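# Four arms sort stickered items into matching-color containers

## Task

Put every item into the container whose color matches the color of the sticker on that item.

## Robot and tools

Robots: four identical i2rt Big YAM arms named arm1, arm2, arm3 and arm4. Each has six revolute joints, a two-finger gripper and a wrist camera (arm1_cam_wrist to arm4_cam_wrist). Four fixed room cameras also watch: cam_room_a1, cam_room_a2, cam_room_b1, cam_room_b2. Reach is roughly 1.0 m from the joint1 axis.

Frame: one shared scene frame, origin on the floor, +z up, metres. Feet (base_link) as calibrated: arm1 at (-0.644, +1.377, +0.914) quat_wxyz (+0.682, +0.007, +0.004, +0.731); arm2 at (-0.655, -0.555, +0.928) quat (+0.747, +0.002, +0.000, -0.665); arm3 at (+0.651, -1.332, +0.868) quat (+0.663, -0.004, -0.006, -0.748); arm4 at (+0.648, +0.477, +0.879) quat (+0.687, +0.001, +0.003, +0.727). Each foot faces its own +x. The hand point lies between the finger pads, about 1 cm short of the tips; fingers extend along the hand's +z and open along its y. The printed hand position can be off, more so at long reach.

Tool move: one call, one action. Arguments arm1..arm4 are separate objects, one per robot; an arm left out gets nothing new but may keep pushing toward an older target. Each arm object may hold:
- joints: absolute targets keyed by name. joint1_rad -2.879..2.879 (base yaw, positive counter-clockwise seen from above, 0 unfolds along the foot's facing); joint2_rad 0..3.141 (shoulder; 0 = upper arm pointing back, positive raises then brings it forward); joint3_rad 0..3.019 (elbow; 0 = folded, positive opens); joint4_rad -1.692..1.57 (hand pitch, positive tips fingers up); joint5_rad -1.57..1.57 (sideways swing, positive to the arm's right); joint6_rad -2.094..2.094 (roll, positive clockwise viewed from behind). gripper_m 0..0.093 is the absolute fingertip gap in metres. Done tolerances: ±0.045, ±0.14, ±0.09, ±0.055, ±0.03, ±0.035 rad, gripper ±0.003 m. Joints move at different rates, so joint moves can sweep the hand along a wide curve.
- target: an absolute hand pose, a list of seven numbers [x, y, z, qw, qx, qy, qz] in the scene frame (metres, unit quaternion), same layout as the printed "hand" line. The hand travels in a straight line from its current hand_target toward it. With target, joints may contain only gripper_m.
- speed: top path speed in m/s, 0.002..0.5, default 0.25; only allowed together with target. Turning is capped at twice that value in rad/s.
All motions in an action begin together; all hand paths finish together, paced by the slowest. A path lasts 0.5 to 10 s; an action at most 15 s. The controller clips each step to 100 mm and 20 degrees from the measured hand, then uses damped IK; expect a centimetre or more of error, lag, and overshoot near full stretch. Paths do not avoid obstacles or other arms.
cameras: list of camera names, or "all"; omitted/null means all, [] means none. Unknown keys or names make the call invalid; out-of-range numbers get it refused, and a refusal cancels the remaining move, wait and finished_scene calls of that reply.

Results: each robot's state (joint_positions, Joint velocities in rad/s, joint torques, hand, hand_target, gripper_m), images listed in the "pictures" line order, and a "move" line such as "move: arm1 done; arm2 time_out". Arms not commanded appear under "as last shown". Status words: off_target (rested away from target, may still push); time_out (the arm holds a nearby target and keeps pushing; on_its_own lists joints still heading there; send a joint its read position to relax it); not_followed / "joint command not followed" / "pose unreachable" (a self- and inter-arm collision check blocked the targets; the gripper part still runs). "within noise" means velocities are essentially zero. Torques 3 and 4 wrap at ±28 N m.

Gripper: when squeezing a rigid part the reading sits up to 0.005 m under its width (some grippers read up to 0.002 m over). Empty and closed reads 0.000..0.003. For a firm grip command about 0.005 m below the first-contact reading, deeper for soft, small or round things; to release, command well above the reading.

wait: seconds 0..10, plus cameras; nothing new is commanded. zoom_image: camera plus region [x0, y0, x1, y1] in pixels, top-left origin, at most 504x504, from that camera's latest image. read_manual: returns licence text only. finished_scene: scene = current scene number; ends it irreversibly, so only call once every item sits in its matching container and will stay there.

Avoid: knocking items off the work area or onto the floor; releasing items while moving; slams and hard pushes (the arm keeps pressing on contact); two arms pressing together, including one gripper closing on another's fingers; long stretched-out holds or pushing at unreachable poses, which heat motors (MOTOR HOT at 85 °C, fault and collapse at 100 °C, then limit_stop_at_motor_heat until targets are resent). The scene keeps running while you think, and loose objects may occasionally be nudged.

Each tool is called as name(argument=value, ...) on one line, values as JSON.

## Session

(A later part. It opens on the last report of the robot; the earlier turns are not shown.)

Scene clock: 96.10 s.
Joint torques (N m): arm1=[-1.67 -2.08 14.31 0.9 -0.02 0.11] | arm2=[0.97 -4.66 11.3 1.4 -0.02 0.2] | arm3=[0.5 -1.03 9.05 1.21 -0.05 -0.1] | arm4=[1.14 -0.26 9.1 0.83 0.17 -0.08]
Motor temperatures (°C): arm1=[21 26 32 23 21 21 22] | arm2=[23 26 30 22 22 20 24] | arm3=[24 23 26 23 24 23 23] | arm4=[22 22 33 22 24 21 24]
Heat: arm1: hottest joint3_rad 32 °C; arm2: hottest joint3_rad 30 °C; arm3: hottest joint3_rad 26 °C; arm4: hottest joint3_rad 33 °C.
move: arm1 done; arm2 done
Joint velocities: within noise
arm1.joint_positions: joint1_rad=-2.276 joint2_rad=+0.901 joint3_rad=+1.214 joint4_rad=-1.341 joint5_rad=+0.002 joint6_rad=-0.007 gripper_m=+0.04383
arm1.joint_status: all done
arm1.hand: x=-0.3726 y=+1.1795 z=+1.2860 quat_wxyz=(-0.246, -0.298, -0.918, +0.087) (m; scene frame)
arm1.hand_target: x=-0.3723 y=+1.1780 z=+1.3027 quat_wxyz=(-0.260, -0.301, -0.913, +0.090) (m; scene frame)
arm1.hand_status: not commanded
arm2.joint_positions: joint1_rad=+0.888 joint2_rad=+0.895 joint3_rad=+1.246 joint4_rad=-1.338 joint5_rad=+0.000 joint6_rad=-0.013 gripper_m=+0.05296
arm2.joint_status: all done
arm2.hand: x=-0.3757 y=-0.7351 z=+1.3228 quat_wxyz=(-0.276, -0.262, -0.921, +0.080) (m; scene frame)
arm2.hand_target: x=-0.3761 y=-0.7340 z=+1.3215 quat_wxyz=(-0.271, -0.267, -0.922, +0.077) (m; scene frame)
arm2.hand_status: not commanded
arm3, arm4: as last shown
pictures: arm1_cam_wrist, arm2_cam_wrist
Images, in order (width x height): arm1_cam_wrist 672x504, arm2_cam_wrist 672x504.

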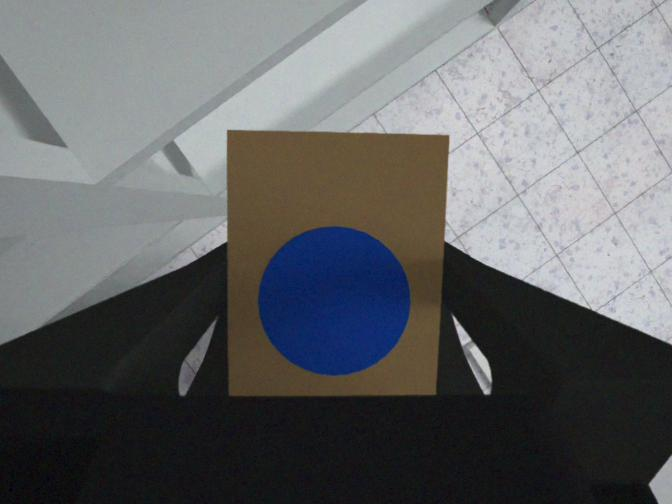

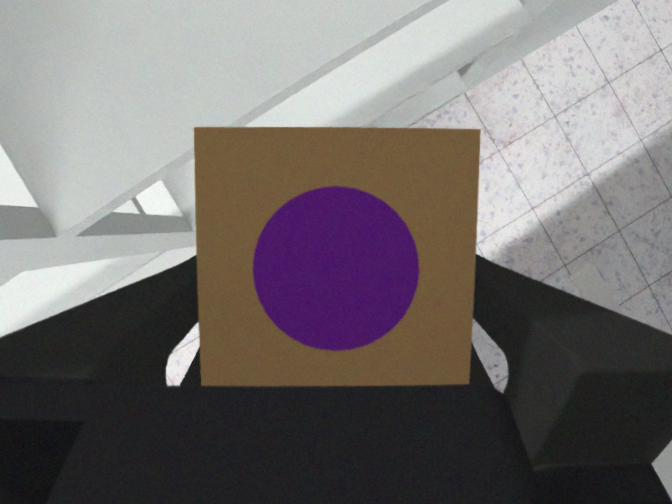

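move(arm1={"target":[-0.24,1.065,1.13,0.2447,0.3145,0.9133,-0.0843],"speed":0.25}, arm2={"target":[-0.24,-0.82,1.13,-0.2485,-0.2703,-0.9273,0.0724],"speed":0.25}, cameras=["arm1_cam_wrist","arm2_cam_wrist"])

move(arm1={"target":[-0.05,0.915,1.085,0.2447,0.3145,0.9133,-0.0843],"speed":0.2}, arm2={"target":[-0.04,-0.945,1.085,-0.2485,-0.2703,-0.9273,0.0724],"speed":0.2}, cameras=["arm1_cam_wrist","arm2_cam_wrist"])

Scene clock: 107.00 s.
Joint torques (N m): arm1=[-2.78 -9.11 12.72 1.68 -0.08 0.1] | arm2=[0.97 -12.75 10.65 2.62 0.14 0.21] | arm3=[0.62 -0.91 9.07 1.17 -0.03 -0.1] | arm4=[0.67 -0.03 9.01 0.77 0.14 -0.08]
Motor temperatures (°C): arm1=[21 25 33 23 21 21 22] | arm2=[23 26 31 22 22 20 24] | arm3=[24 23 26 23 24 23 23] | arm4=[22 22 34 22 24 21 24]
Heat: arm1: hottest joint3_rad 33 °C; arm2: hottest joint3_rad 31 °C; arm3: hottest joint3_rad 26 °C; arm4: hottest joint3_rad 34 °C.
move: arm1 off_target; arm2 done
Joint velocities: within noise
arm1.joint_positions: joint1_rad=-2.292 joint2_rad=+1.370 joint3_rad=+1.126 joint4_rad=-0.840 joint5_rad=-0.005 joint6_rad=-0.005 gripper_m=+0.04383
arm1.joint_status: not commanded
arm1.hand: x=-0.2442 y=+1.0746 z=+1.1124 quat_wxyz=(-0.221, -0.308, -0.922, +0.077) (m; scene frame)
arm1.hand_target: x=-0.2404 y=+1.0653 z=+1.1301 quat_wxyz=(-0.245, -0.314, -0.913, +0.084) (m; scene frame)
arm1.hand_status: off_target (0.020 m and 3.1 deg from the pose sent, 0.235 m and 2.0 deg at the start)
arm2.joint_positions: joint1_rad=+0.888 joint2_rad=+1.341 joint3_rad=+1.078 joint4_rad=-0.804 joint5_rad=+0.001 joint6_rad=-0.013 gripper_m=+0.05296
arm2.joint_status: not commanded
arm2.hand: x=-0.2429 y=-0.8189 z=+1.1283 quat_wxyz=(-0.239, -0.265, -0.931, +0.070) (m; scene frame)
arm2.hand_target: x=-0.2401 y=-0.8200 z=+1.1299 quat_wxyz=(-0.248, -0.270, -0.927, +0.072) (m; scene frame)
arm2.hand_status: done (0.004 m and 1.3 deg from the pose sent, 0.251 m and 3.5 deg at the start)
arm3.joint_positions: joint1_rad=-1.939 joint2_rad=+0.702 joint3_rad=+1.293 joint4_rad=-1.395 joint5_rad=+0.001 joint6_rad=+0.005 gripper_m=+0.09402
arm3.joint_status: not commanded
arm3.hand: x=+0.4173 y=-1.2005 z=+1.3281 quat_wxyz=(+0.084, -0.900, +0.229, +0.361) (m; scene frame)
arm3.hand_target: x=+0.4203 y=-1.1991 z=+1.3313 quat_wxyz=(+0.087, -0.899, +0.232, +0.362) (m; scene frame)
arm3.hand_status: not commanded
arm4.joint_positions: joint1_rad=+0.997 joint2_rad=+0.697 joint3_rad=+1.286 joint4_rad=-1.391 joint5_rad=-0.002 joint6_rad=+0.013 gripper_m=+0.09402
arm4.joint_status: not commanded
arm4.hand: x=+0.4211 y=+0.6095 z=+1.3408 quat_wxyz=(-0.091, +0.894, -0.244, -0.365) (m; scene frame)
arm4.hand_target: x=+0.4218 y=+0.6085 z=+1.3454 quat_wxyz=(-0.093, +0.895, -0.237, -0.365) (m; scene frame)
arm4.hand_status: not commanded
pictures: arm1_cam_wrist, arm2_cam_wrist
Images, in order (width x height): arm1_cam_wrist 672x504, arm2_cam_wrist 672x504.

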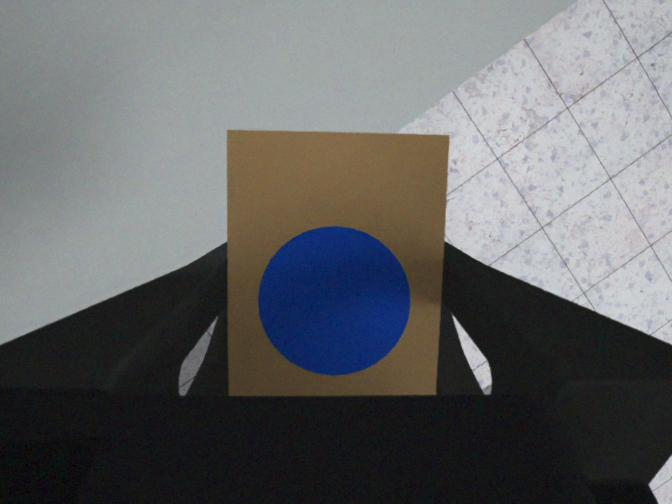

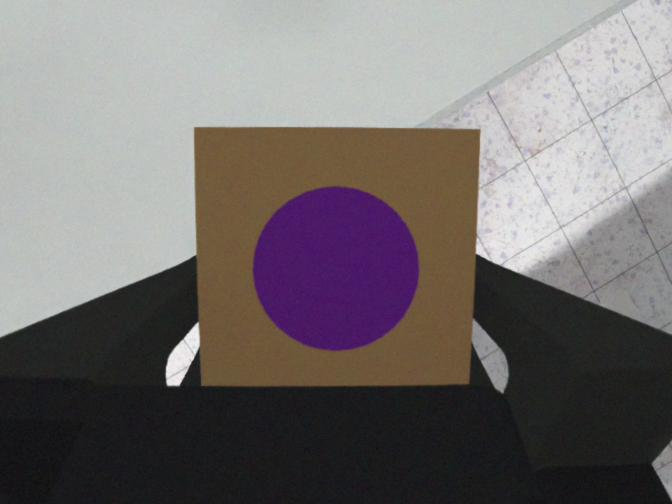

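Scene clock: 108.97 s.
Joint torques (N m): arm1=[-3.19 -18.37 17.57 0.75 -0.07 0.1] | arm2=[1.08 -20.84 16.61 1.16 0.14 0.22] | arm3=[0.56 -1.14 9.05 1.18 -0.05 -0.09] | arm4=[1.08 -0.09 8.95 0.88 0.16 -0.07]
Motor temperatures (°C): arm1=[21 25 34 23 21 21 22] | arm2=[23 26 32 22 22 20 24] | arm3=[24 23 26 23 24 23 23] | arm4=[22 22 34 22 24 21 24]
Heat: arm1: hottest joint3_rad 34 °C; arm2: hottest joint3_rad 32 °C; arm3: hottest joint3_rad 26 °C; arm4: hottest joint3_rad 34 °C.
move: arm1 off_target; arm2 off_target
Joint velocities: within noise
arm1.joint_positions: joint1_rad=-2.293 joint2_rad=+2.006 joint3_rad=+1.801 joint4_rad=-0.885 joint5_rad=-0.005 joint6_rad=-0.005 gripper_m=+0.04383
arm1.joint_status: not commanded
arm1.hand: x=-0.0609 y=+0.9331 z=+1.0531 quat_wxyz=(-0.219, -0.309, -0.923, +0.076) (m; scene frame)
arm1.hand_target: x=-0.0518 y=+0.9163 z=+1.0854 quat_wxyz=(-0.245, -0.314, -0.913, +0.085) (m; scene frame)
arm1.hand_status: off_target (0.038 m and 3.4 deg from the pose sent, 0.253 m and 3.1 deg at the start)
arm2.joint_positions: joint1_rad=+0.888 joint2_rad=+1.949 joint3_rad=+1.679 joint4_rad=-0.812 joint5_rad=+0.002 joint6_rad=-0.013 gripper_m=+0.05296
arm2.joint_status: not commanded
arm2.hand: x=-0.0578 y=-0.9363 z=+1.0666 quat_wxyz=(-0.232, -0.266, -0.933, +0.068) (m; scene frame)
arm2.hand_target: x=-0.0413 y=-0.9441 z=+1.0851 quat_wxyz=(-0.249, -0.270, -0.927, +0.072) (m; scene frame)
arm2.hand_status: off_target (0.027 m and 2.1 deg from the pose sent, 0.243 m and 1.3 deg at the start)
arm3, arm4: as last shown
pictures: arm1_cam_wrist, arm2_cam_wrist
Images, in order (width x height): arm1_cam_wrist 672x504, arm2_cam_wrist 672x504.

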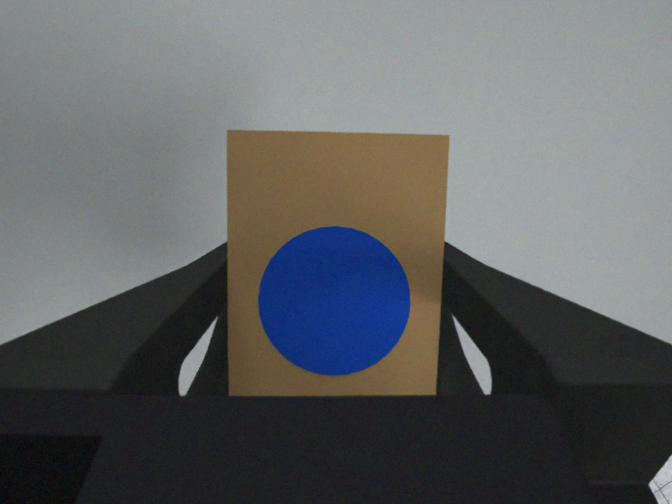

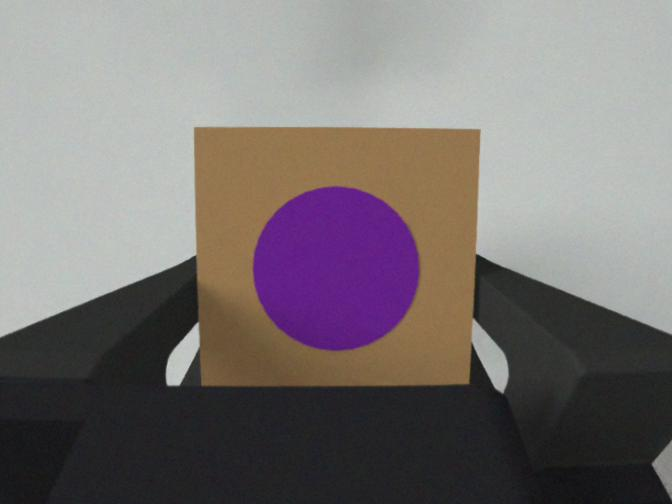

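move(arm1={"target":[-0.05,0.918,1.022,0.2447,0.3145,0.9133,-0.0843],"speed":0.08}, arm2={"target":[-0.045,-0.942,1.022,-0.2485,-0.2703,-0.9273,0.0724],"speed":0.08}, cameras=[])

move(arm1={"target":[-0.05,0.918,1.0,0.2447,0.3145,0.9133,-0.0843],"speed":0.05}, arm2={"target":[-0.045,-0.942,1.005,-0.2485,-0.2703,-0.9273,0.0724],"speed":0.05}, cameras=["cam_room_a1","cam_room_a2"])

Scene clock: 115.33 s.
Joint torques (N m): arm1=[-2.84 -19.19 11.52 1.98 0.03 0.11] | arm2=[0.97 -20.89 10.32 2.65 0.14 0.21] | arm3=[0.5 -1.08 9.02 1.17 -0.05 -0.1] | arm4=[1.08 -0.38 8.92 0.85 0.14 -0.06]
Motor temperatures (°C): arm1=[21 25 34 23 21 21 22] | arm2=[23 26 34 22 22 20 24] | arm3=[24 23 26 23 24 23 23] | arm4=[22 22 34 22 24 21 24]
Heat: arm1: hottest joint3_rad 34 °C; arm2: hottest joint3_rad 34 °C; arm3: hottest joint3_rad 26 °C; arm4: hottest joint3_rad 34 °C.
move: arm1 done; arm2 off_target
Joint velocities: within noise
arm1.joint_positions: joint1_rad=-2.293 joint2_rad=+2.044 joint3_rad=+1.760 joint4_rad=-0.772 joint5_rad=-0.005 joint6_rad=-0.002 gripper_m=+0.04383
arm1.joint_status: not commanded
arm1.hand: x=-0.0519 y=+0.9259 z=+1.0192 quat_wxyz=(-0.234, -0.308, -0.918, +0.081) (m; scene frame)
arm1.hand_target: x=-0.0502 y=+0.9181 z=+1.0219 quat_wxyz=(-0.245, -0.315, -0.913, +0.084) (m; scene frame)
arm1.hand_status: done (0.009 m and 1.5 deg from the pose sent, 0.036 m and 3.4 deg at the start)
arm2.joint_positions: joint1_rad=+0.888 joint2_rad=+1.984 joint3_rad=+1.641 joint4_rad=-0.698 joint5_rad=+0.002 joint6_rad=-0.012 gripper_m=+0.05296
arm2.joint_status: not commanded
arm2.hand: x=-0.0479 y=-0.9426 z=+1.0377 quat_wxyz=(-0.251, -0.265, -0.928, +0.074) (m; scene frame)
arm2.hand_target: x=-0.0454 y=-0.9418 z=+1.0222 quat_wxyz=(-0.248, -0.270, -0.927, +0.072) (m; scene frame)
arm2.hand_status: off_target (0.016 m and 0.8 deg from the pose sent, 0.047 m and 2.1 deg at the start)
arm3, arm4: as last shown
pictures: none
No camera images: "cameras" was empty.

Scene clock: 116.33 s.
Joint torques (N m): arm1=[-1.44 -17.44 11.06 1.98 0.07 0.12] | arm2=[1.08 -20.6 9.94 2.69 0.15 0.2] | arm3=[0.62 -1.14 9.06 1.18 -0.04 -0.1] | arm4=[1.26 -0.15 9.16 0.87 0.18 -0.05]
Motor temperatures (°C): arm1=[21 25 34 23 21 21 22] | arm2=[23 26 33 22 22 20 24] | arm3=[24 23 27 23 24 23 23] | arm4=[22 22 34 22 24 21 24]
Heat: arm1: hottest joint3_rad 34 °C; arm2: hottest joint3_rad 33 °C; arm3: hottest joint3_rad 27 °C; arm4: hottest joint3_rad 34 °C.
move: arm1 done; arm2 off_target
Joint velocities: within noise
arm1.joint_positions: joint1_rad=-2.293 joint2_rad=+2.053 joint3_rad=+1.736 joint4_rad=-0.723 joint5_rad=-0.005 joint6_rad=-0.001 gripper_m=+0.04383
arm1.joint_status: not commanded
arm1.hand: x=-0.0502 y=+0.9245 z=+1.0072 quat_wxyz=(-0.242, -0.308, -0.916, +0.083) (m; scene frame)
arm1.hand_target: x=-0.0502 y=+0.9181 z=+1.0002 quat_wxyz=(-0.245, -0.314, -0.913, +0.084) (m; scene frame)
arm1.hand_status: done (0.010 m and 0.9 deg from the pose sent, 0.021 m and 1.5 deg at the start)
arm2.joint_positions: joint1_rad=+0.888 joint2_rad=+1.994 joint3_rad=+1.624 joint4_rad=-0.661 joint5_rad=+0.002 joint6_rad=-0.012 gripper_m=+0.05296
arm2.joint_status: not commanded
arm2.hand: x=-0.0465 y=-0.9434 z=+1.0266 quat_wxyz=(-0.256, -0.264, -0.927, +0.075) (m; scene frame)
arm2.hand_target: x=-0.0455 y=-0.9417 z=+1.0055 quat_wxyz=(-0.249, -0.270, -0.927, +0.072) (m; scene frame)
arm2.hand_status: off_target (0.022 m and 1.1 deg from the pose sent, 0.033 m and 0.8 deg at the start)
arm3, arm4: as last shown
pictures: cam_room_a1, cam_room_a2
Images, in order (width x height): cam_room_a1 672x504, cam_room_a2 672x504.

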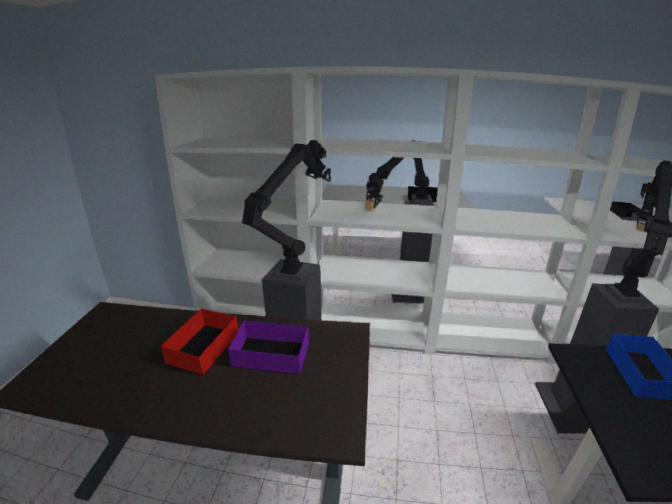

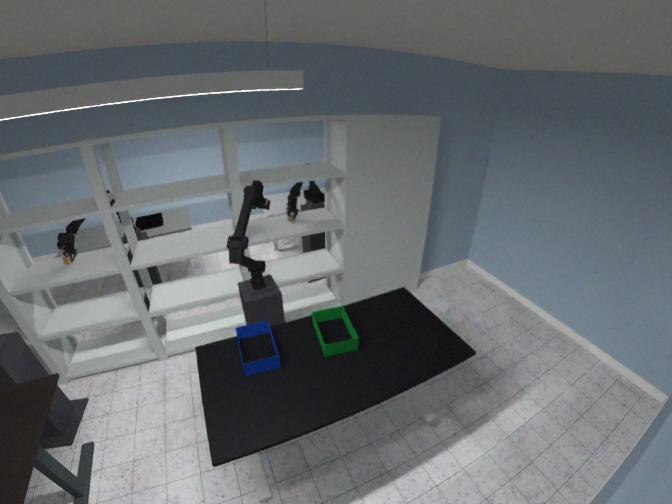

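Arm1 about at contact; both one more step.

move(arm1={"target":[-0.05,0.918,0.988,0.2447,0.3145,0.9133,-0.0843],"speed":0.05}, arm2={"target":[-0.045,-0.942,0.987,-0.2485,-0.2703,-0.9273,0.0724],"speed":0.05}, cameras=["arm1_cam_wrist","arm2_cam_wrist"])

Scene clock: 119.87 s.
Joint torques (N m): arm1=[-2.37 -16.79 10.24 2.1 0.03 0.12] | arm2=[1.08 -19.96 9.54 2.65 0.12 0.18] | arm3=[0.5 -0.97 9.01 1.16 -0.05 -0.11] | arm4=[0.85 0.09 8.92 0.8 0.13 -0.08]
Motor temperatures (°C): arm1=[21 25 34 23 21 21 22] | arm2=[23 27 33 22 22 20 24] | arm3=[24 23 27 23 24 23 23] | arm4=[22 22 34 22 24 21 24]
Heat: arm1: hottest joint3_rad 34 °C; arm2: hottest joint3_rad 33 °C; arm3: hottest joint3_rad 27 °C; arm4: hottest joint3_rad 34 °C.
move: arm1 off_target; arm2 off_target
Joint velocities: within noise
arm1.joint_positions: joint1_rad=-2.293 joint2_rad=+2.053 joint3_rad=+1.729 joint4_rad=-0.698 joint5_rad=-0.005 joint6_rad=-0.001 gripper_m=+0.04383
arm1.joint_status: not commanded
arm1.hand: x=-0.0478 y=+0.9227 z=+1.0068 quat_wxyz=(-0.250, -0.307, -0.914, +0.086) (m; scene frame)
arm1.hand_target: x=-0.0505 y=+0.9184 z=+0.9881 quat_wxyz=(-0.245, -0.314, -0.913, +0.084) (m; scene frame)
arm1.hand_status: off_target (0.020 m and 1.1 deg from the pose sent, 0.020 m and 0.9 deg at the start)
arm2.joint_positions: joint1_rad=+0.888 joint2_rad=+2.007 joint3_rad=+1.607 joint4_rad=-0.621 joint5_rad=+0.002 joint6_rad=-0.011 gripper_m=+0.05296
arm2.joint_status: not commanded
arm2.hand: x=-0.0449 y=-0.9444 z=+1.0146 quat_wxyz=(-0.260, -0.265, -0.925, +0.077) (m; scene frame)
arm2.hand_target: x=-0.0459 y=-0.9415 z=+0.9875 quat_wxyz=(-0.248, -0.270, -0.927, +0.072) (m; scene frame)
arm2.hand_status: off_target (0.028 m and 1.6 deg from the pose sent, 0.039 m and 1.1 deg at the start)
arm3, arm4: as last shown
pictures: arm1_cam_wrist, arm2_cam_wrist
Images, in order (width x height): arm1_cam_wrist 672x504, arm2_cam_wrist 672x504.

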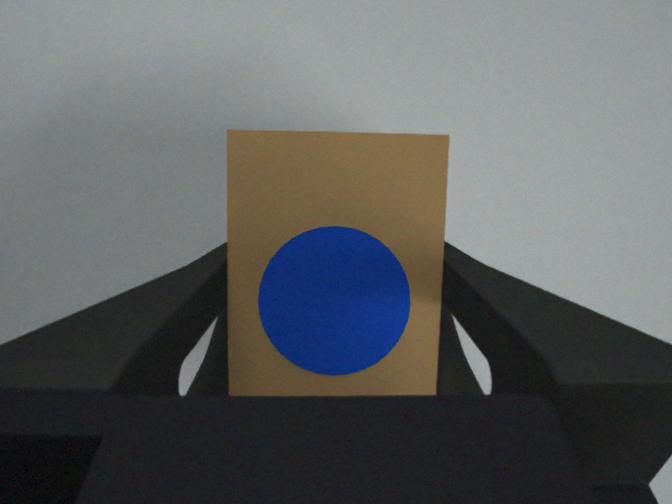

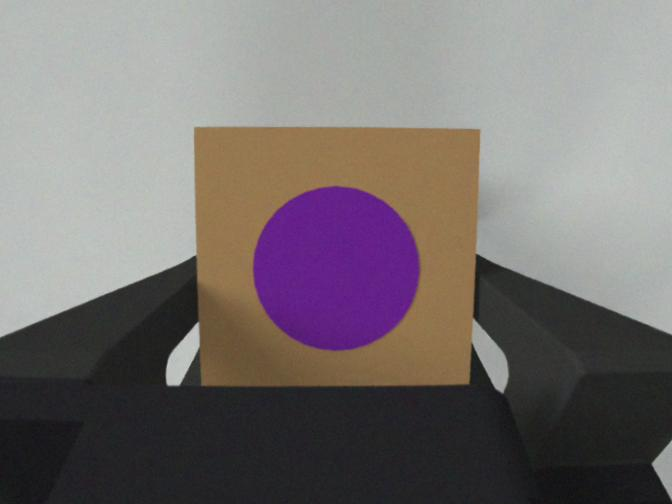

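move(arm1={"target":[-0.05,0.92,1.01,0.2447,0.3145,0.9133,-0.0843],"speed":0.05,"joints":{"gripper_m":0.062}}, arm2={"target":[-0.045,-0.942,0.972,-0.2485,-0.2703,-0.9273,0.0724],"speed":0.05}, cameras=["arm1_cam_wrist","arm2_cam_wrist","cam_room_a1"])

zoom_image(camera="cam_room_a1", region=[320, 150, 450, 240])

Scene clock: 130.93 s.
Joint torques (N m): arm1=[-2.26 -19.55 12.33 0.8 0.09 0.11] | arm2=[1.14 -18.78 8.95 2.66 0.13 0.18] | arm3=[0.62 -0.97 9.02 1.16 -0.05 -0.11] | arm4=[1.2 0.38 8.99 0.8 0.16 -0.09]
Motor temperatures (°C): arm1=[21 25 34 23 21 21 22] | arm2=[23 26 32 22 22 20 24] | arm3=[24 23 27 23 24 23 23] | arm4=[22 22 34 22 24 21 24]
Heat: arm1: hottest joint3_rad 34 °C; arm2: hottest joint3_rad 32 °C; arm3: hottest joint3_rad 27 °C; arm4: hottest joint3_rad 34 °C.
move: arm1 done; arm2 off_target
Joint velocities: within noise
arm1.joint_positions: joint1_rad=-2.293 joint2_rad=+2.054 joint3_rad=+1.728 joint4_rad=-0.713 joint5_rad=-0.005 joint6_rad=+0.000 gripper_m=+0.06196
arm1.joint_status: all done
arm1.hand: x=-0.0508 y=+0.9250 z=+1.0035 quat_wxyz=(-0.242, -0.309, -0.916, +0.083) (m; scene frame)
arm1.hand_target: x=-0.0501 y=+0.9200 z=+1.0100 quat_wxyz=(-0.245, -0.314, -0.913, +0.084) (m; scene frame)
arm1.hand_status: done (0.008 m and 0.8 deg from the pose sent, 0.005 m and 1.1 deg at the start)
arm2.joint_positions: joint1_rad=+0.888 joint2_rad=+2.007 joint3_rad=+1.598 joint4_rad=-0.588 joint5_rad=+0.002 joint6_rad=-0.010 gripper_m=+0.05296
arm2.joint_status: not commanded
arm2.hand: x=-0.0420 y=-0.9463 z=+1.0144 quat_wxyz=(-0.271, -0.264, -0.922, +0.080) (m; scene frame)
arm2.hand_target: x=-0.0468 y=-0.9410 z=+0.9732 quat_wxyz=(-0.248, -0.270, -0.927, +0.073) (m; scene frame)
arm2.hand_status: off_target (0.043 m and 2.9 deg from the pose sent, 0.043 m and 1.6 deg at the start)
arm3, arm4: as last shown
pictures: arm1_cam_wrist, arm2_cam_wrist, cam_room_a1
Images, in order (width x height): arm1_cam_wrist 672x504, arm2_cam_wrist 672x504, cam_room_a1 672x504.

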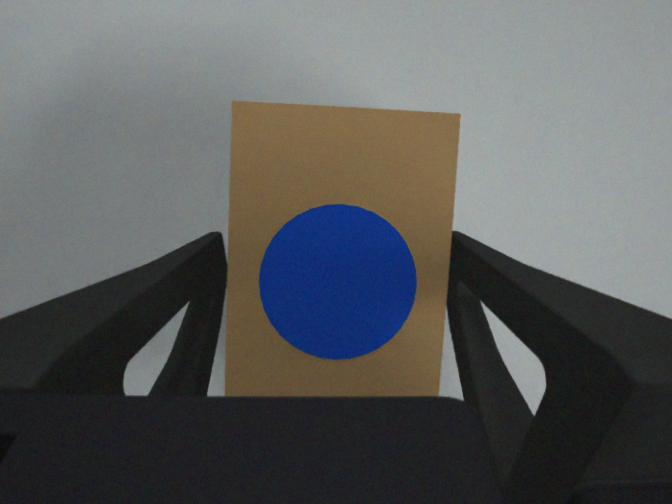

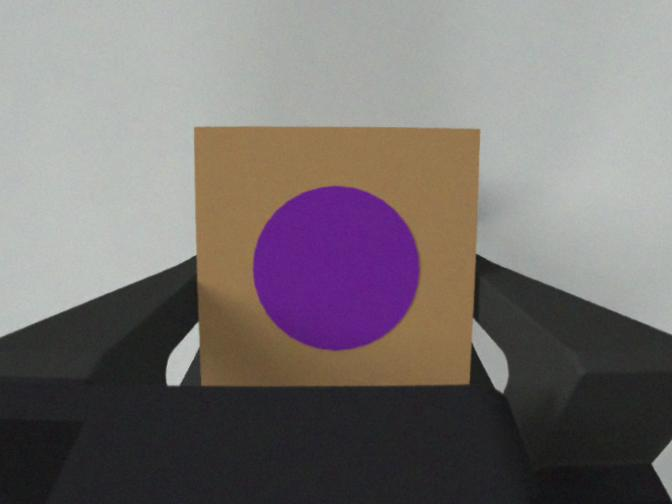

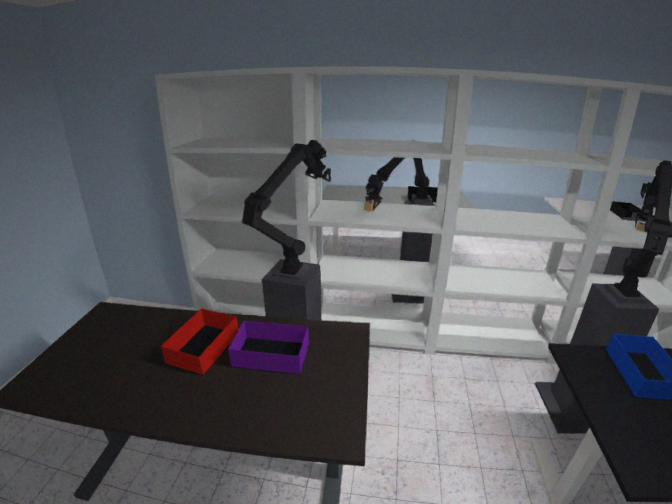

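Scaled by 3.877.

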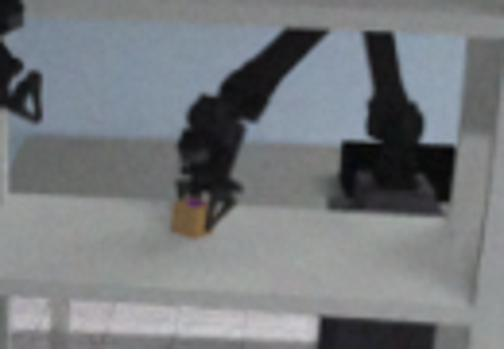

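move(arm1={"target":[-0.075,0.94,1.07,0.2447,0.3145,0.9133,-0.0843],"speed":0.1,"joints":{"gripper_m":0.075}}, arm2={"target":[-0.045,-0.942,1.012,-0.2485,-0.2703,-0.9273,0.0724],"speed":0.05,"joints":{"gripper_m":0.072}}, cameras=["arm1_cam_wrist","arm2_cam_wrist"])

move(arm1={"target":[-0.26,1.09,1.16,0.2447,0.3145,0.9133,-0.0843],"speed":0.3}, arm2={"target":[-0.075,-0.92,1.08,-0.2485,-0.2703,-0.9273,0.0724],"speed":0.1,"joints":{"gripper_m":0.085}}, cameras=["arm2_cam_wrist"])

move(arm1={"joints":{"joint2_rad":0.7,"joint3_rad":1.4,"joint4_rad":-1.5}}, arm2={"target":[-0.26,-0.81,1.16,-0.2485,-0.2703,-0.9273,0.0724],"speed":0.3}, arm4={"target":[0.30,0.66,1.13,0.0925,-0.9066,0.3122,0.2685],"speed":0.35}, cameras=["arm4_cam_wrist","cam_room_a1"])

Scene clock: 140.47 s.
Joint torques (N m): arm1=[-2.37 -19.25 11.23 0.85 0.08 0.14] | arm2=[1.03 -22.12 13 0.54 0.11 0.16] | arm3=[0.5 -1.03 9.02 1.18 -0.05 -0.1] | arm4=[1.08 -0.5 9.02 0.92 0.14 -0.07]
Motor temperatures (°C): arm1=[21 26 34 23 21 21 22] | arm2=[23 26 32 22 22 20 24] | arm3=[24 23 27 23 24 23 23] | arm4=[22 22 35 22 24 21 24]
Heat: arm1: hottest joint3_rad 34 °C; arm2: hottest joint3_rad 32 °C; arm3: hottest joint3_rad 27 °C; arm4: hottest joint3_rad 35 °C.
move: arm1 done; arm2 done
Joint velocities: within noise
arm1.joint_positions: joint1_rad=-2.293 joint2_rad=+1.940 joint3_rad=+1.701 joint4_rad=-0.798 joint5_rad=-0.005 joint6_rad=+0.001 gripper_m=+0.07494
arm1.joint_status: all done
arm1.hand: x=-0.0709 y=+0.9408 z=+1.0607 quat_wxyz=(-0.243, -0.309, -0.916, +0.083) (m; scene frame)
arm1.hand_target: x=-0.0749 y=+0.9399 z=+1.0700 quat_wxyz=(-0.245, -0.314, -0.913, +0.084) (m; scene frame)
arm1.hand_status: done (0.010 m and 0.7 deg from the pose sent, 0.072 m and 0.8 deg at the start)
arm2.joint_positions: joint1_rad=+0.888 joint2_rad=+2.007 joint3_rad=+1.594 joint4_rad=-0.622 joint5_rad=+0.003 joint6_rad=-0.007 gripper_m=+0.07193
arm2.joint_status: all done
arm2.hand: x=-0.0491 y=-0.9418 z=+1.0080 quat_wxyz=(-0.254, -0.267, -0.927, +0.074) (m; scene frame)
arm2.hand_target: x=-0.0451 y=-0.9420 z=+1.0119 quat_wxyz=(-0.249, -0.270, -0.927, +0.073) (m; scene frame)
arm2.hand_status: done (0.006 m and 0.7 deg from the pose sent, 0.006 m and 2.9 deg at the start)
arm3, arm4: as last shown
pictures: arm1_cam_wrist, arm2_cam_wrist
Images, in order (width x height): arm1_cam_wrist 672x504, arm2_cam_wrist 672x504.

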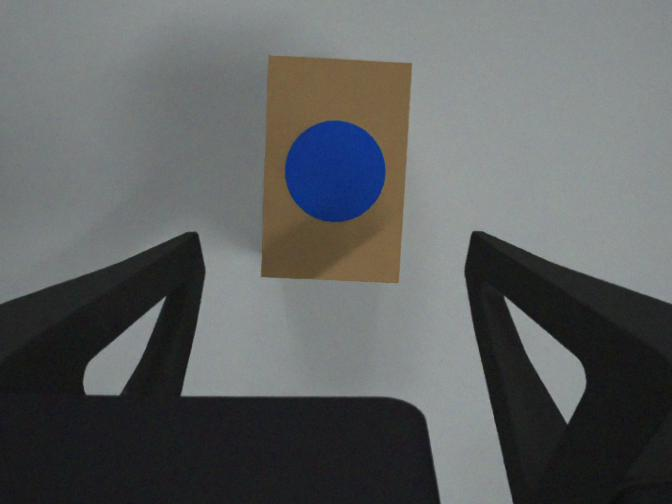

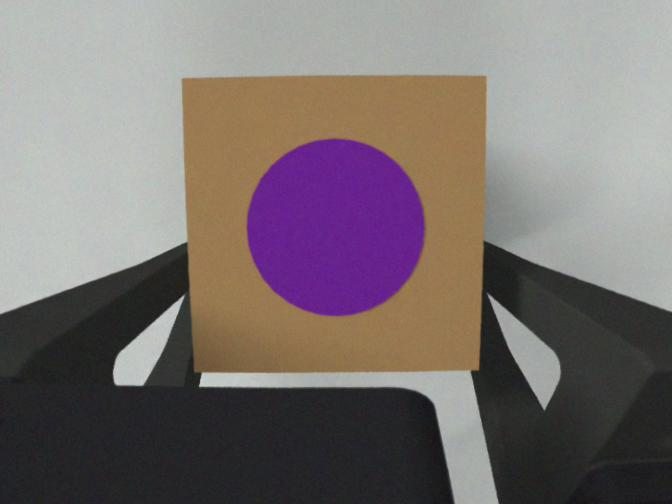

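Scene clock: 142.10 s.
Joint torques (N m): arm1=[-1.14 -6.89 11.56 0.96 0.1 0.13] | arm2=[1.55 -21.95 9.89 1.18 0.02 0.19] | arm3=[0.67 -1.14 9.05 1.22 -0.04 -0.1] | arm4=[1.2 -0.15 8.91 0.85 0.16 -0.05]
Motor temperatures (°C): arm1=[21 26 34 23 21 21 22] | arm2=[23 27 32 22 22 20 24] | arm3=[24 23 27 23 24 23 23] | arm4=[22 22 35 22 24 21 24]
Heat: arm1: hottest joint3_rad 34 °C; arm2: hottest joint3_rad 32 °C; arm3: hottest joint3_rad 27 °C; arm4: hottest joint3_rad 35 °C.
move: arm1 done; arm2 off_target
Joint velocities: within noise
arm1.joint_positions: joint1_rad=-2.293 joint2_rad=+1.256 joint3_rad=+1.133 joint4_rad=-0.896 joint5_rad=+0.001 joint6_rad=+0.011 gripper_m=+0.07494
arm1.joint_status: not commanded
arm1.hand: x=-0.2613 y=+1.0861 z=+1.1627 quat_wxyz=(-0.251, -0.314, -0.912, +0.088) (m; scene frame)
arm1.hand_target: x=-0.2601 y=+1.0900 z=+1.1600 quat_wxyz=(-0.245, -0.314, -0.913, +0.084) (m; scene frame)
arm1.hand_status: done (0.005 m and 0.8 deg from the pose sent, 0.261 m and 0.7 deg at the start)
arm2.joint_positions: joint1_rad=+0.887 joint2_rad=+1.869 joint3_rad=+1.590 joint4_rad=-0.744 joint5_rad=+0.007 joint6_rad=-0.005 gripper_m=+0.08491
arm2.joint_status: all done
arm2.hand: x=-0.0715 y=-0.9295 z=+1.0850 quat_wxyz=(-0.259, -0.268, -0.925, +0.078) (m; scene frame)
arm2.hand_target: x=-0.0750 y=-0.9202 z=+1.0801 quat_wxyz=(-0.249, -0.270, -0.927, +0.072) (m; scene frame)
arm2.hand_status: off_target (0.011 m and 1.4 deg from the pose sent, 0.079 m and 0.7 deg at the start)
arm3, arm4: as last shown
pictures: arm2_cam_wrist
Images, in order (width x height): arm2_cam_wrist 672x504.

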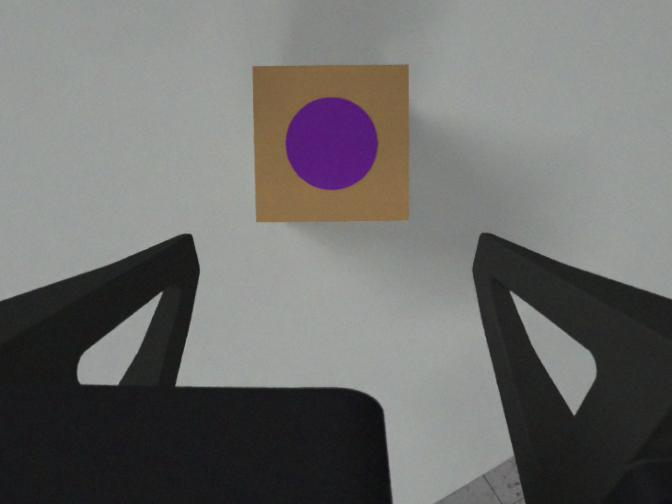

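Scene clock: 143.73 s.
Joint torques (N m): arm1=[-1.08 2.37 10.02 1.18 0.07 0.13] | arm2=[0.56 -10.34 10.24 1.25 -0.19 0.09] | arm3=[0.56 -1.08 9.06 1.16 -0.05 -0.1] | arm4=[1.61 -7.88 9.58 1.48 0.33 0.18]
Motor temperatures (°C): arm1=[21 26 34 23 21 21 22] | arm2=[23 27 32 22 22 20 24] | arm3=[24 23 27 23 24 23 23] | arm4=[22 22 34 22 24 21 24]
Heat: arm1: hottest joint3_rad 34 °C; arm2: hottest joint3_rad 32 °C; arm3: hottest joint3_rad 27 °C; arm4: hottest joint3_rad 34 °C.
move: arm1 done; arm2 off_target; arm4 off_target
Joint velocities: within noise
arm1.joint_positions: joint1_rad=-2.293 joint2_rad=+0.705 joint3_rad=+1.396 joint4_rad=-1.490 joint5_rad=+0.002 joint6_rad=+0.012 gripper_m=+0.07494
arm1.joint_status: all done
arm1.hand: x=-0.4432 y=+1.2275 z=+1.4052 quat_wxyz=(-0.349, -0.302, -0.879, +0.120) (m; scene frame)
arm1.hand_target: x=-0.4453 y=+1.2314 z=+1.4068 quat_wxyz=(-0.350, -0.302, -0.879, +0.118) (m; scene frame)
arm1.hand_status: not commanded
arm2.joint_positions: joint1_rad=+0.887 joint2_rad=+1.250 joint3_rad=+1.099 joint4_rad=-0.857 joint5_rad=+0.006 joint6_rad=-0.005 gripper_m=+0.08491
arm2.joint_status: not commanded
arm2.hand: x=-0.2551 y=-0.8127 z=+1.1736 quat_wxyz=(-0.266, -0.268, -0.923, +0.079) (m; scene frame)
arm2.hand_target: x=-0.2601 y=-0.8100 z=+1.1601 quat_wxyz=(-0.248, -0.271, -0.927, +0.072) (m; scene frame)
arm2.hand_status: off_target (0.015 m and 2.2 deg from the pose sent, 0.235 m and 1.4 deg at the start)
arm3.joint_positions: joint1_rad=-1.939 joint2_rad=+0.702 joint3_rad=+1.293 joint4_rad=-1.395 joint5_rad=+0.001 joint6_rad=+0.005 gripper_m=+0.09402
arm3.joint_status: not commanded
arm3.hand: x=+0.4173 y=-1.2005 z=+1.3281 quat_wxyz=(+0.084, -0.900, +0.229, +0.361) (m; scene frame)
arm3.hand_target: x=+0.4203 y=-1.1991 z=+1.3313 quat_wxyz=(+0.087, -0.899, +0.232, +0.362) (m; scene frame)
arm3.hand_status: not commanded
arm4.joint_positions: joint1_rad=+1.088 joint2_rad=+1.030 joint3_rad=+0.929 joint4_rad=-0.944 joint5_rad=+0.132 joint6_rad=+0.188 gripper_m=+0.09402
arm4.joint_status: not commanded
arm4.hand: x=+0.3055 y=+0.6597 z=+1.1202 quat_wxyz=(-0.092, +0.913, -0.309, -0.251) (m; scene frame)
arm4.hand_target: x=+0.3002 y=+0.6600 z=+1.1301 quat_wxyz=(-0.092, +0.907, -0.312, -0.268) (m; scene frame)
arm4.hand_status: off_target (0.011 m and 2.1 deg from the pose sent, 0.248 m and 13.7 deg at the start)
pictures: arm4_cam_wrist, cam_room_a1
Images, in order (width x height): arm4_cam_wrist 672x504, cam_room_a1 672x504.

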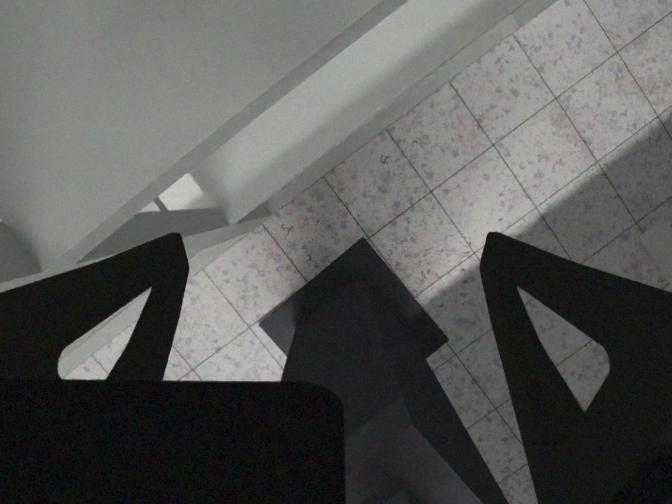

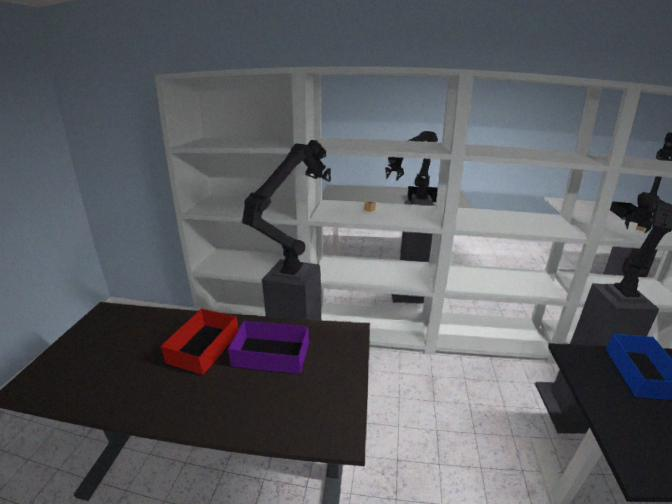

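move(arm2={"joints":{"joint2_rad":0.7,"joint3_rad":1.4,"joint4_rad":-1.5}}, arm3={"target":[0.30,-1.16,1.13,0.0795,-0.9205,0.2683,0.2726],"speed":0.35}, arm4={"target":[-0.03,0.918,1.085,0.0925,-0.9066,0.3122,0.2685],"speed":0.25}, cameras=["arm3_cam_wrist","arm4_cam_wrist"])

move(arm3={"target":[-0.03,-0.955,1.085,0.0795,-0.9205,0.2683,0.2726],"speed":0.25}, cameras=["arm3_cam_wrist","arm4_cam_wrist"])

Scene clock: 158.03 s.
Joint torques (N m): arm1=[-1.32 2.26 9.74 1.2 0.14 0.14] | arm2=[0.56 -1.08 8.87 1.61 -0.18 0.09] | arm3=[2.26 -6.89 9.18 1.68 0.19 0.03] | arm4=[0.67 -24.35 12.83 0.43 0.01 -0.1]
Motor temperatures (°C): arm1=[21 25 34 23 21 21 22] | arm2=[23 26 31 22 22 20 23] | arm3=[24 23 27 23 24 23 23] | arm4=[22 22 34 22 24 21 24]
Heat: arm1: hottest joint3_rad 34 °C; arm2: hottest joint3_rad 31 °C; arm3: hottest joint3_rad 27 °C; arm4: hottest joint3_rad 34 °C.
move: arm2 done; arm3 done; arm4 off_target
Joint velocities: within noise
arm1: as last shown
arm2.joint_positions: joint1_rad=+0.887 joint2_rad=+0.704 joint3_rad=+1.407 joint4_rad=-1.486 joint5_rad=+0.006 joint6_rad=-0.005 gripper_m=+0.08491
arm2.joint_status: all done
arm2.hand: x=-0.4519 y=-0.6886 z=+1.4291 quat_wxyz=(-0.368, -0.258, -0.887, +0.109) (m; scene frame)
arm2.hand_target: x=-0.4549 y=-0.6866 z=+1.4243 quat_wxyz=(-0.361, -0.260, -0.889, +0.106) (m; scene frame)
arm2.hand_status: not commanded
arm3.joint_positions: joint1_rad=-1.866 joint2_rad=+0.997 joint3_rad=+0.961 joint4_rad=-0.970 joint5_rad=+0.097 joint6_rad=+0.125 gripper_m=+0.09402
arm3.joint_status: not commanded
arm3.hand: x=+0.3045 y=-1.1562 z=+1.1294 quat_wxyz=(+0.080, -0.922, +0.271, +0.266) (m; scene frame)
arm3.hand_target: x=+0.3001 y=-1.1600 z=+1.1301 quat_wxyz=(+0.079, -0.921, +0.268, +0.273) (m; scene frame)
arm3.hand_status: done (0.006 m and 0.8 deg from the pose sent, 0.234 m and 11.3 deg at the start)
arm4.joint_positions: joint1_rad=+0.958 joint2_rad=+2.155 joint3_rad=+2.140 joint4_rad=-1.006 joint5_rad=+0.064 joint6_rad=+0.096 gripper_m=+0.09402
arm4.joint_status: not commanded
arm4.hand: x=-0.0224 y=+0.9090 z=+1.0745 quat_wxyz=(-0.090, +0.908, -0.317, -0.259) (m; scene frame)
arm4.hand_target: x=-0.0293 y=+0.9176 z=+1.0850 quat_wxyz=(-0.093, +0.906, -0.312, -0.269) (m; scene frame)
arm4.hand_status: off_target (0.016 m and 1.3 deg from the pose sent, 0.425 m and 2.1 deg at the start)
pictures: arm3_cam_wrist, arm4_cam_wrist
Images, in order (width x height): arm3_cam_wrist 672x504, arm4_cam_wrist 672x504.

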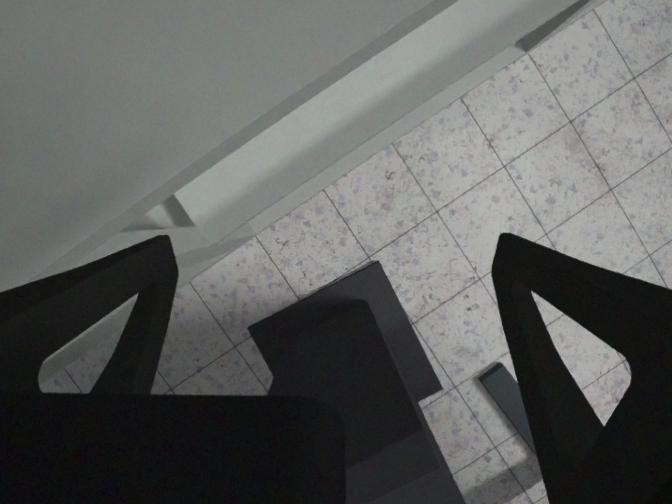

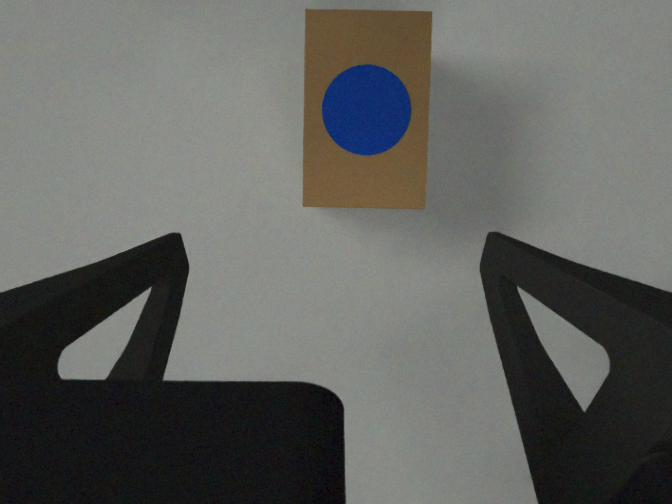

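Scene clock: 160.43 s.
Joint torques (N m): arm1=[-1.32 1.61 9.91 0.98 0.12 0.11] | arm2=[0.56 -1.03 8.9 1.59 -0.18 0.1] | arm3=[0.56 -24.53 14.12 0.72 -0.03 -0.13] | arm4=[0.56 -24.35 12.9 0.53 -0.01 -0.06]
Motor temperatures (°C): arm1=[21 25 34 23 21 21 22] | arm2=[23 26 31 22 22 20 23] | arm3=[24 23 27 23 24 23 23] | arm4=[22 22 35 22 24 21 24]
Heat: arm1: hottest joint3_rad 34 °C; arm2: hottest joint3_rad 31 °C; arm3: hottest joint3_rad 27 °C; arm4: hottest joint3_rad 35 °C.
move: arm3 off_target
Joint velocities: within noise
arm1, arm2, arm4: as last shown
arm3.joint_positions: joint1_rad=-1.927 joint2_rad=+2.048 joint3_rad=+1.981 joint4_rad=-0.965 joint5_rad=+0.055 joint6_rad=+0.066 gripper_m=+0.09402
arm3.joint_status: not commanded
arm3.hand: x=-0.0229 y=-0.9700 z=+1.0607 quat_wxyz=(+0.074, -0.927, +0.267, +0.253) (m; scene frame)
arm3.hand_target: x=-0.0287 y=-0.9557 z=+1.0852 quat_wxyz=(+0.080, -0.920, +0.268, +0.273) (m; scene frame)
arm3.hand_status: off_target (0.029 m and 2.5 deg from the pose sent, 0.393 m and 0.9 deg at the start)
pictures: arm3_cam_wrist, arm4_cam_wrist
Images, in order (width x height): arm3_cam_wrist 672x504, arm4_cam_wrist 672x504.

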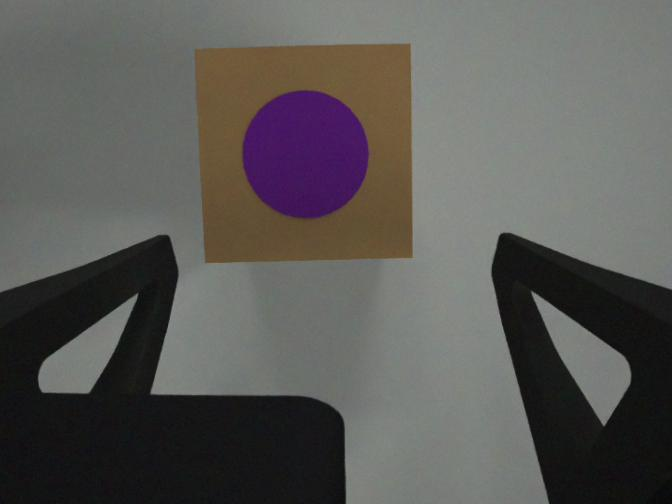

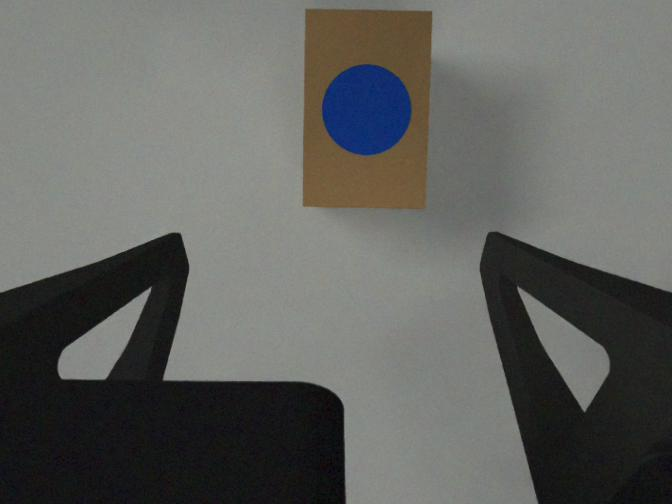

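move(arm3={"target":[-0.049,-0.955,1.052,0.0795,-0.9205,0.2683,0.2726],"speed":0.1}, arm4={"target":[-0.057,0.955,1.0,0.0925,-0.9066,0.3122,0.2685],"speed":0.1}, cameras=["arm3_cam_wrist","arm4_cam_wrist"])

Scene clock: 172.33 s.
Joint torques (N m): arm1=[-1.2 1.61 9.87 1.13 0.12 0.12] | arm2=[0.5 -1.08 8.88 1.62 -0.18 0.09] | arm3=[1.32 -23.82 14.23 1.59 0.16 -0.02] | arm4=[0.32 -23.88 12.45 1.35 0.01 -0.08]
Motor temperatures (°C): arm1=[21 25 34 23 21 21 22] | arm2=[23 26 31 22 22 20 23] | arm3=[24 24 30 23 24 23 23] | arm4=[22 24 37 22 24 21 24]
Heat: arm1: hottest joint3_rad 34 °C; arm2: hottest joint3_rad 31 °C; arm3: hottest joint3_rad 30 °C; arm4: hottest joint3_rad 37 °C.
move: arm3 off_target; arm4 off_target
Joint velocities: within noise
arm1, arm2: as last shown
arm3.joint_positions: joint1_rad=-1.927 joint2_rad=+2.096 joint3_rad=+1.990 joint4_rad=-0.940 joint5_rad=+0.056 joint6_rad=+0.066 gripper_m=+0.09402
arm3.joint_status: not commanded
arm3.hand: x=-0.0317 y=-0.9656 z=+1.0327 quat_wxyz=(+0.073, -0.929, +0.267, +0.246) (m; scene frame)
arm3.hand_target: x=-0.0473 y=-0.9560 z=+1.0524 quat_wxyz=(+0.079, -0.920, +0.268, +0.273) (m; scene frame)
arm3.hand_status: off_target (0.028 m and 3.3 deg from the pose sent, 0.031 m and 2.5 deg at the start)
arm4.joint_positions: joint1_rad=+0.939 joint2_rad=+2.302 joint3_rad=+2.231 joint4_rad=-0.937 joint5_rad=+0.050 joint6_rad=+0.074 gripper_m=+0.09400
arm4.joint_status: not commanded
arm4.hand: x=-0.0490 y=+0.9412 z=+1.0128 quat_wxyz=(-0.090, +0.907, -0.314, -0.265) (m; scene frame)
arm4.hand_target: x=-0.0557 y=+0.9543 z=+1.0001 quat_wxyz=(-0.093, +0.906, -0.312, -0.269) (m; scene frame)
arm4.hand_status: off_target (0.020 m and 0.6 deg from the pose sent, 0.094 m and 1.3 deg at the start)
pictures: arm3_cam_wrist, arm4_cam_wrist
Images, in order (width x height): arm3_cam_wrist 672x504, arm4_cam_wrist 672x504.

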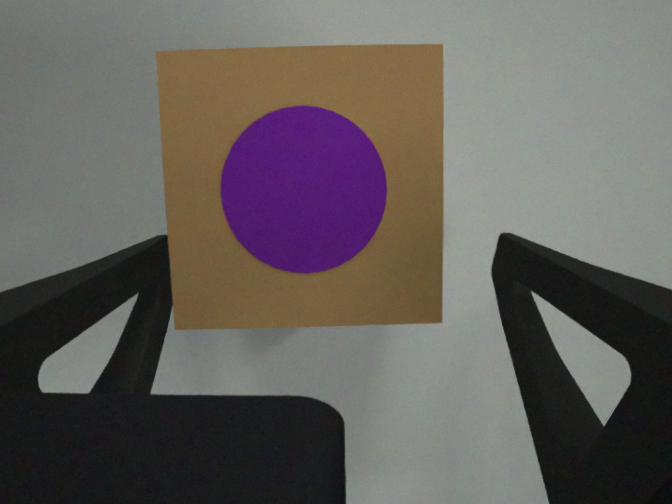

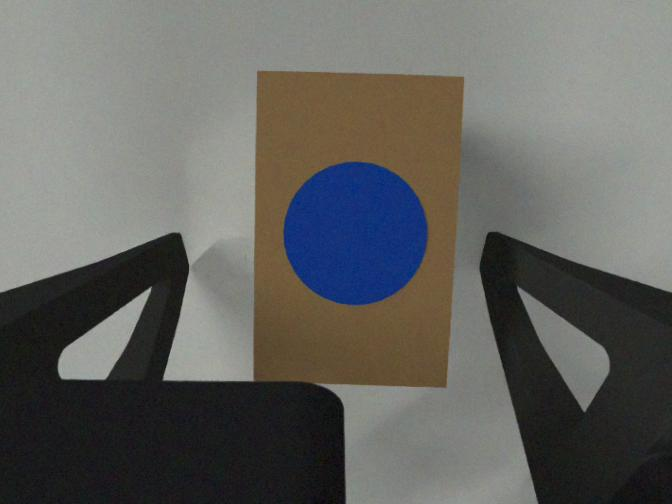

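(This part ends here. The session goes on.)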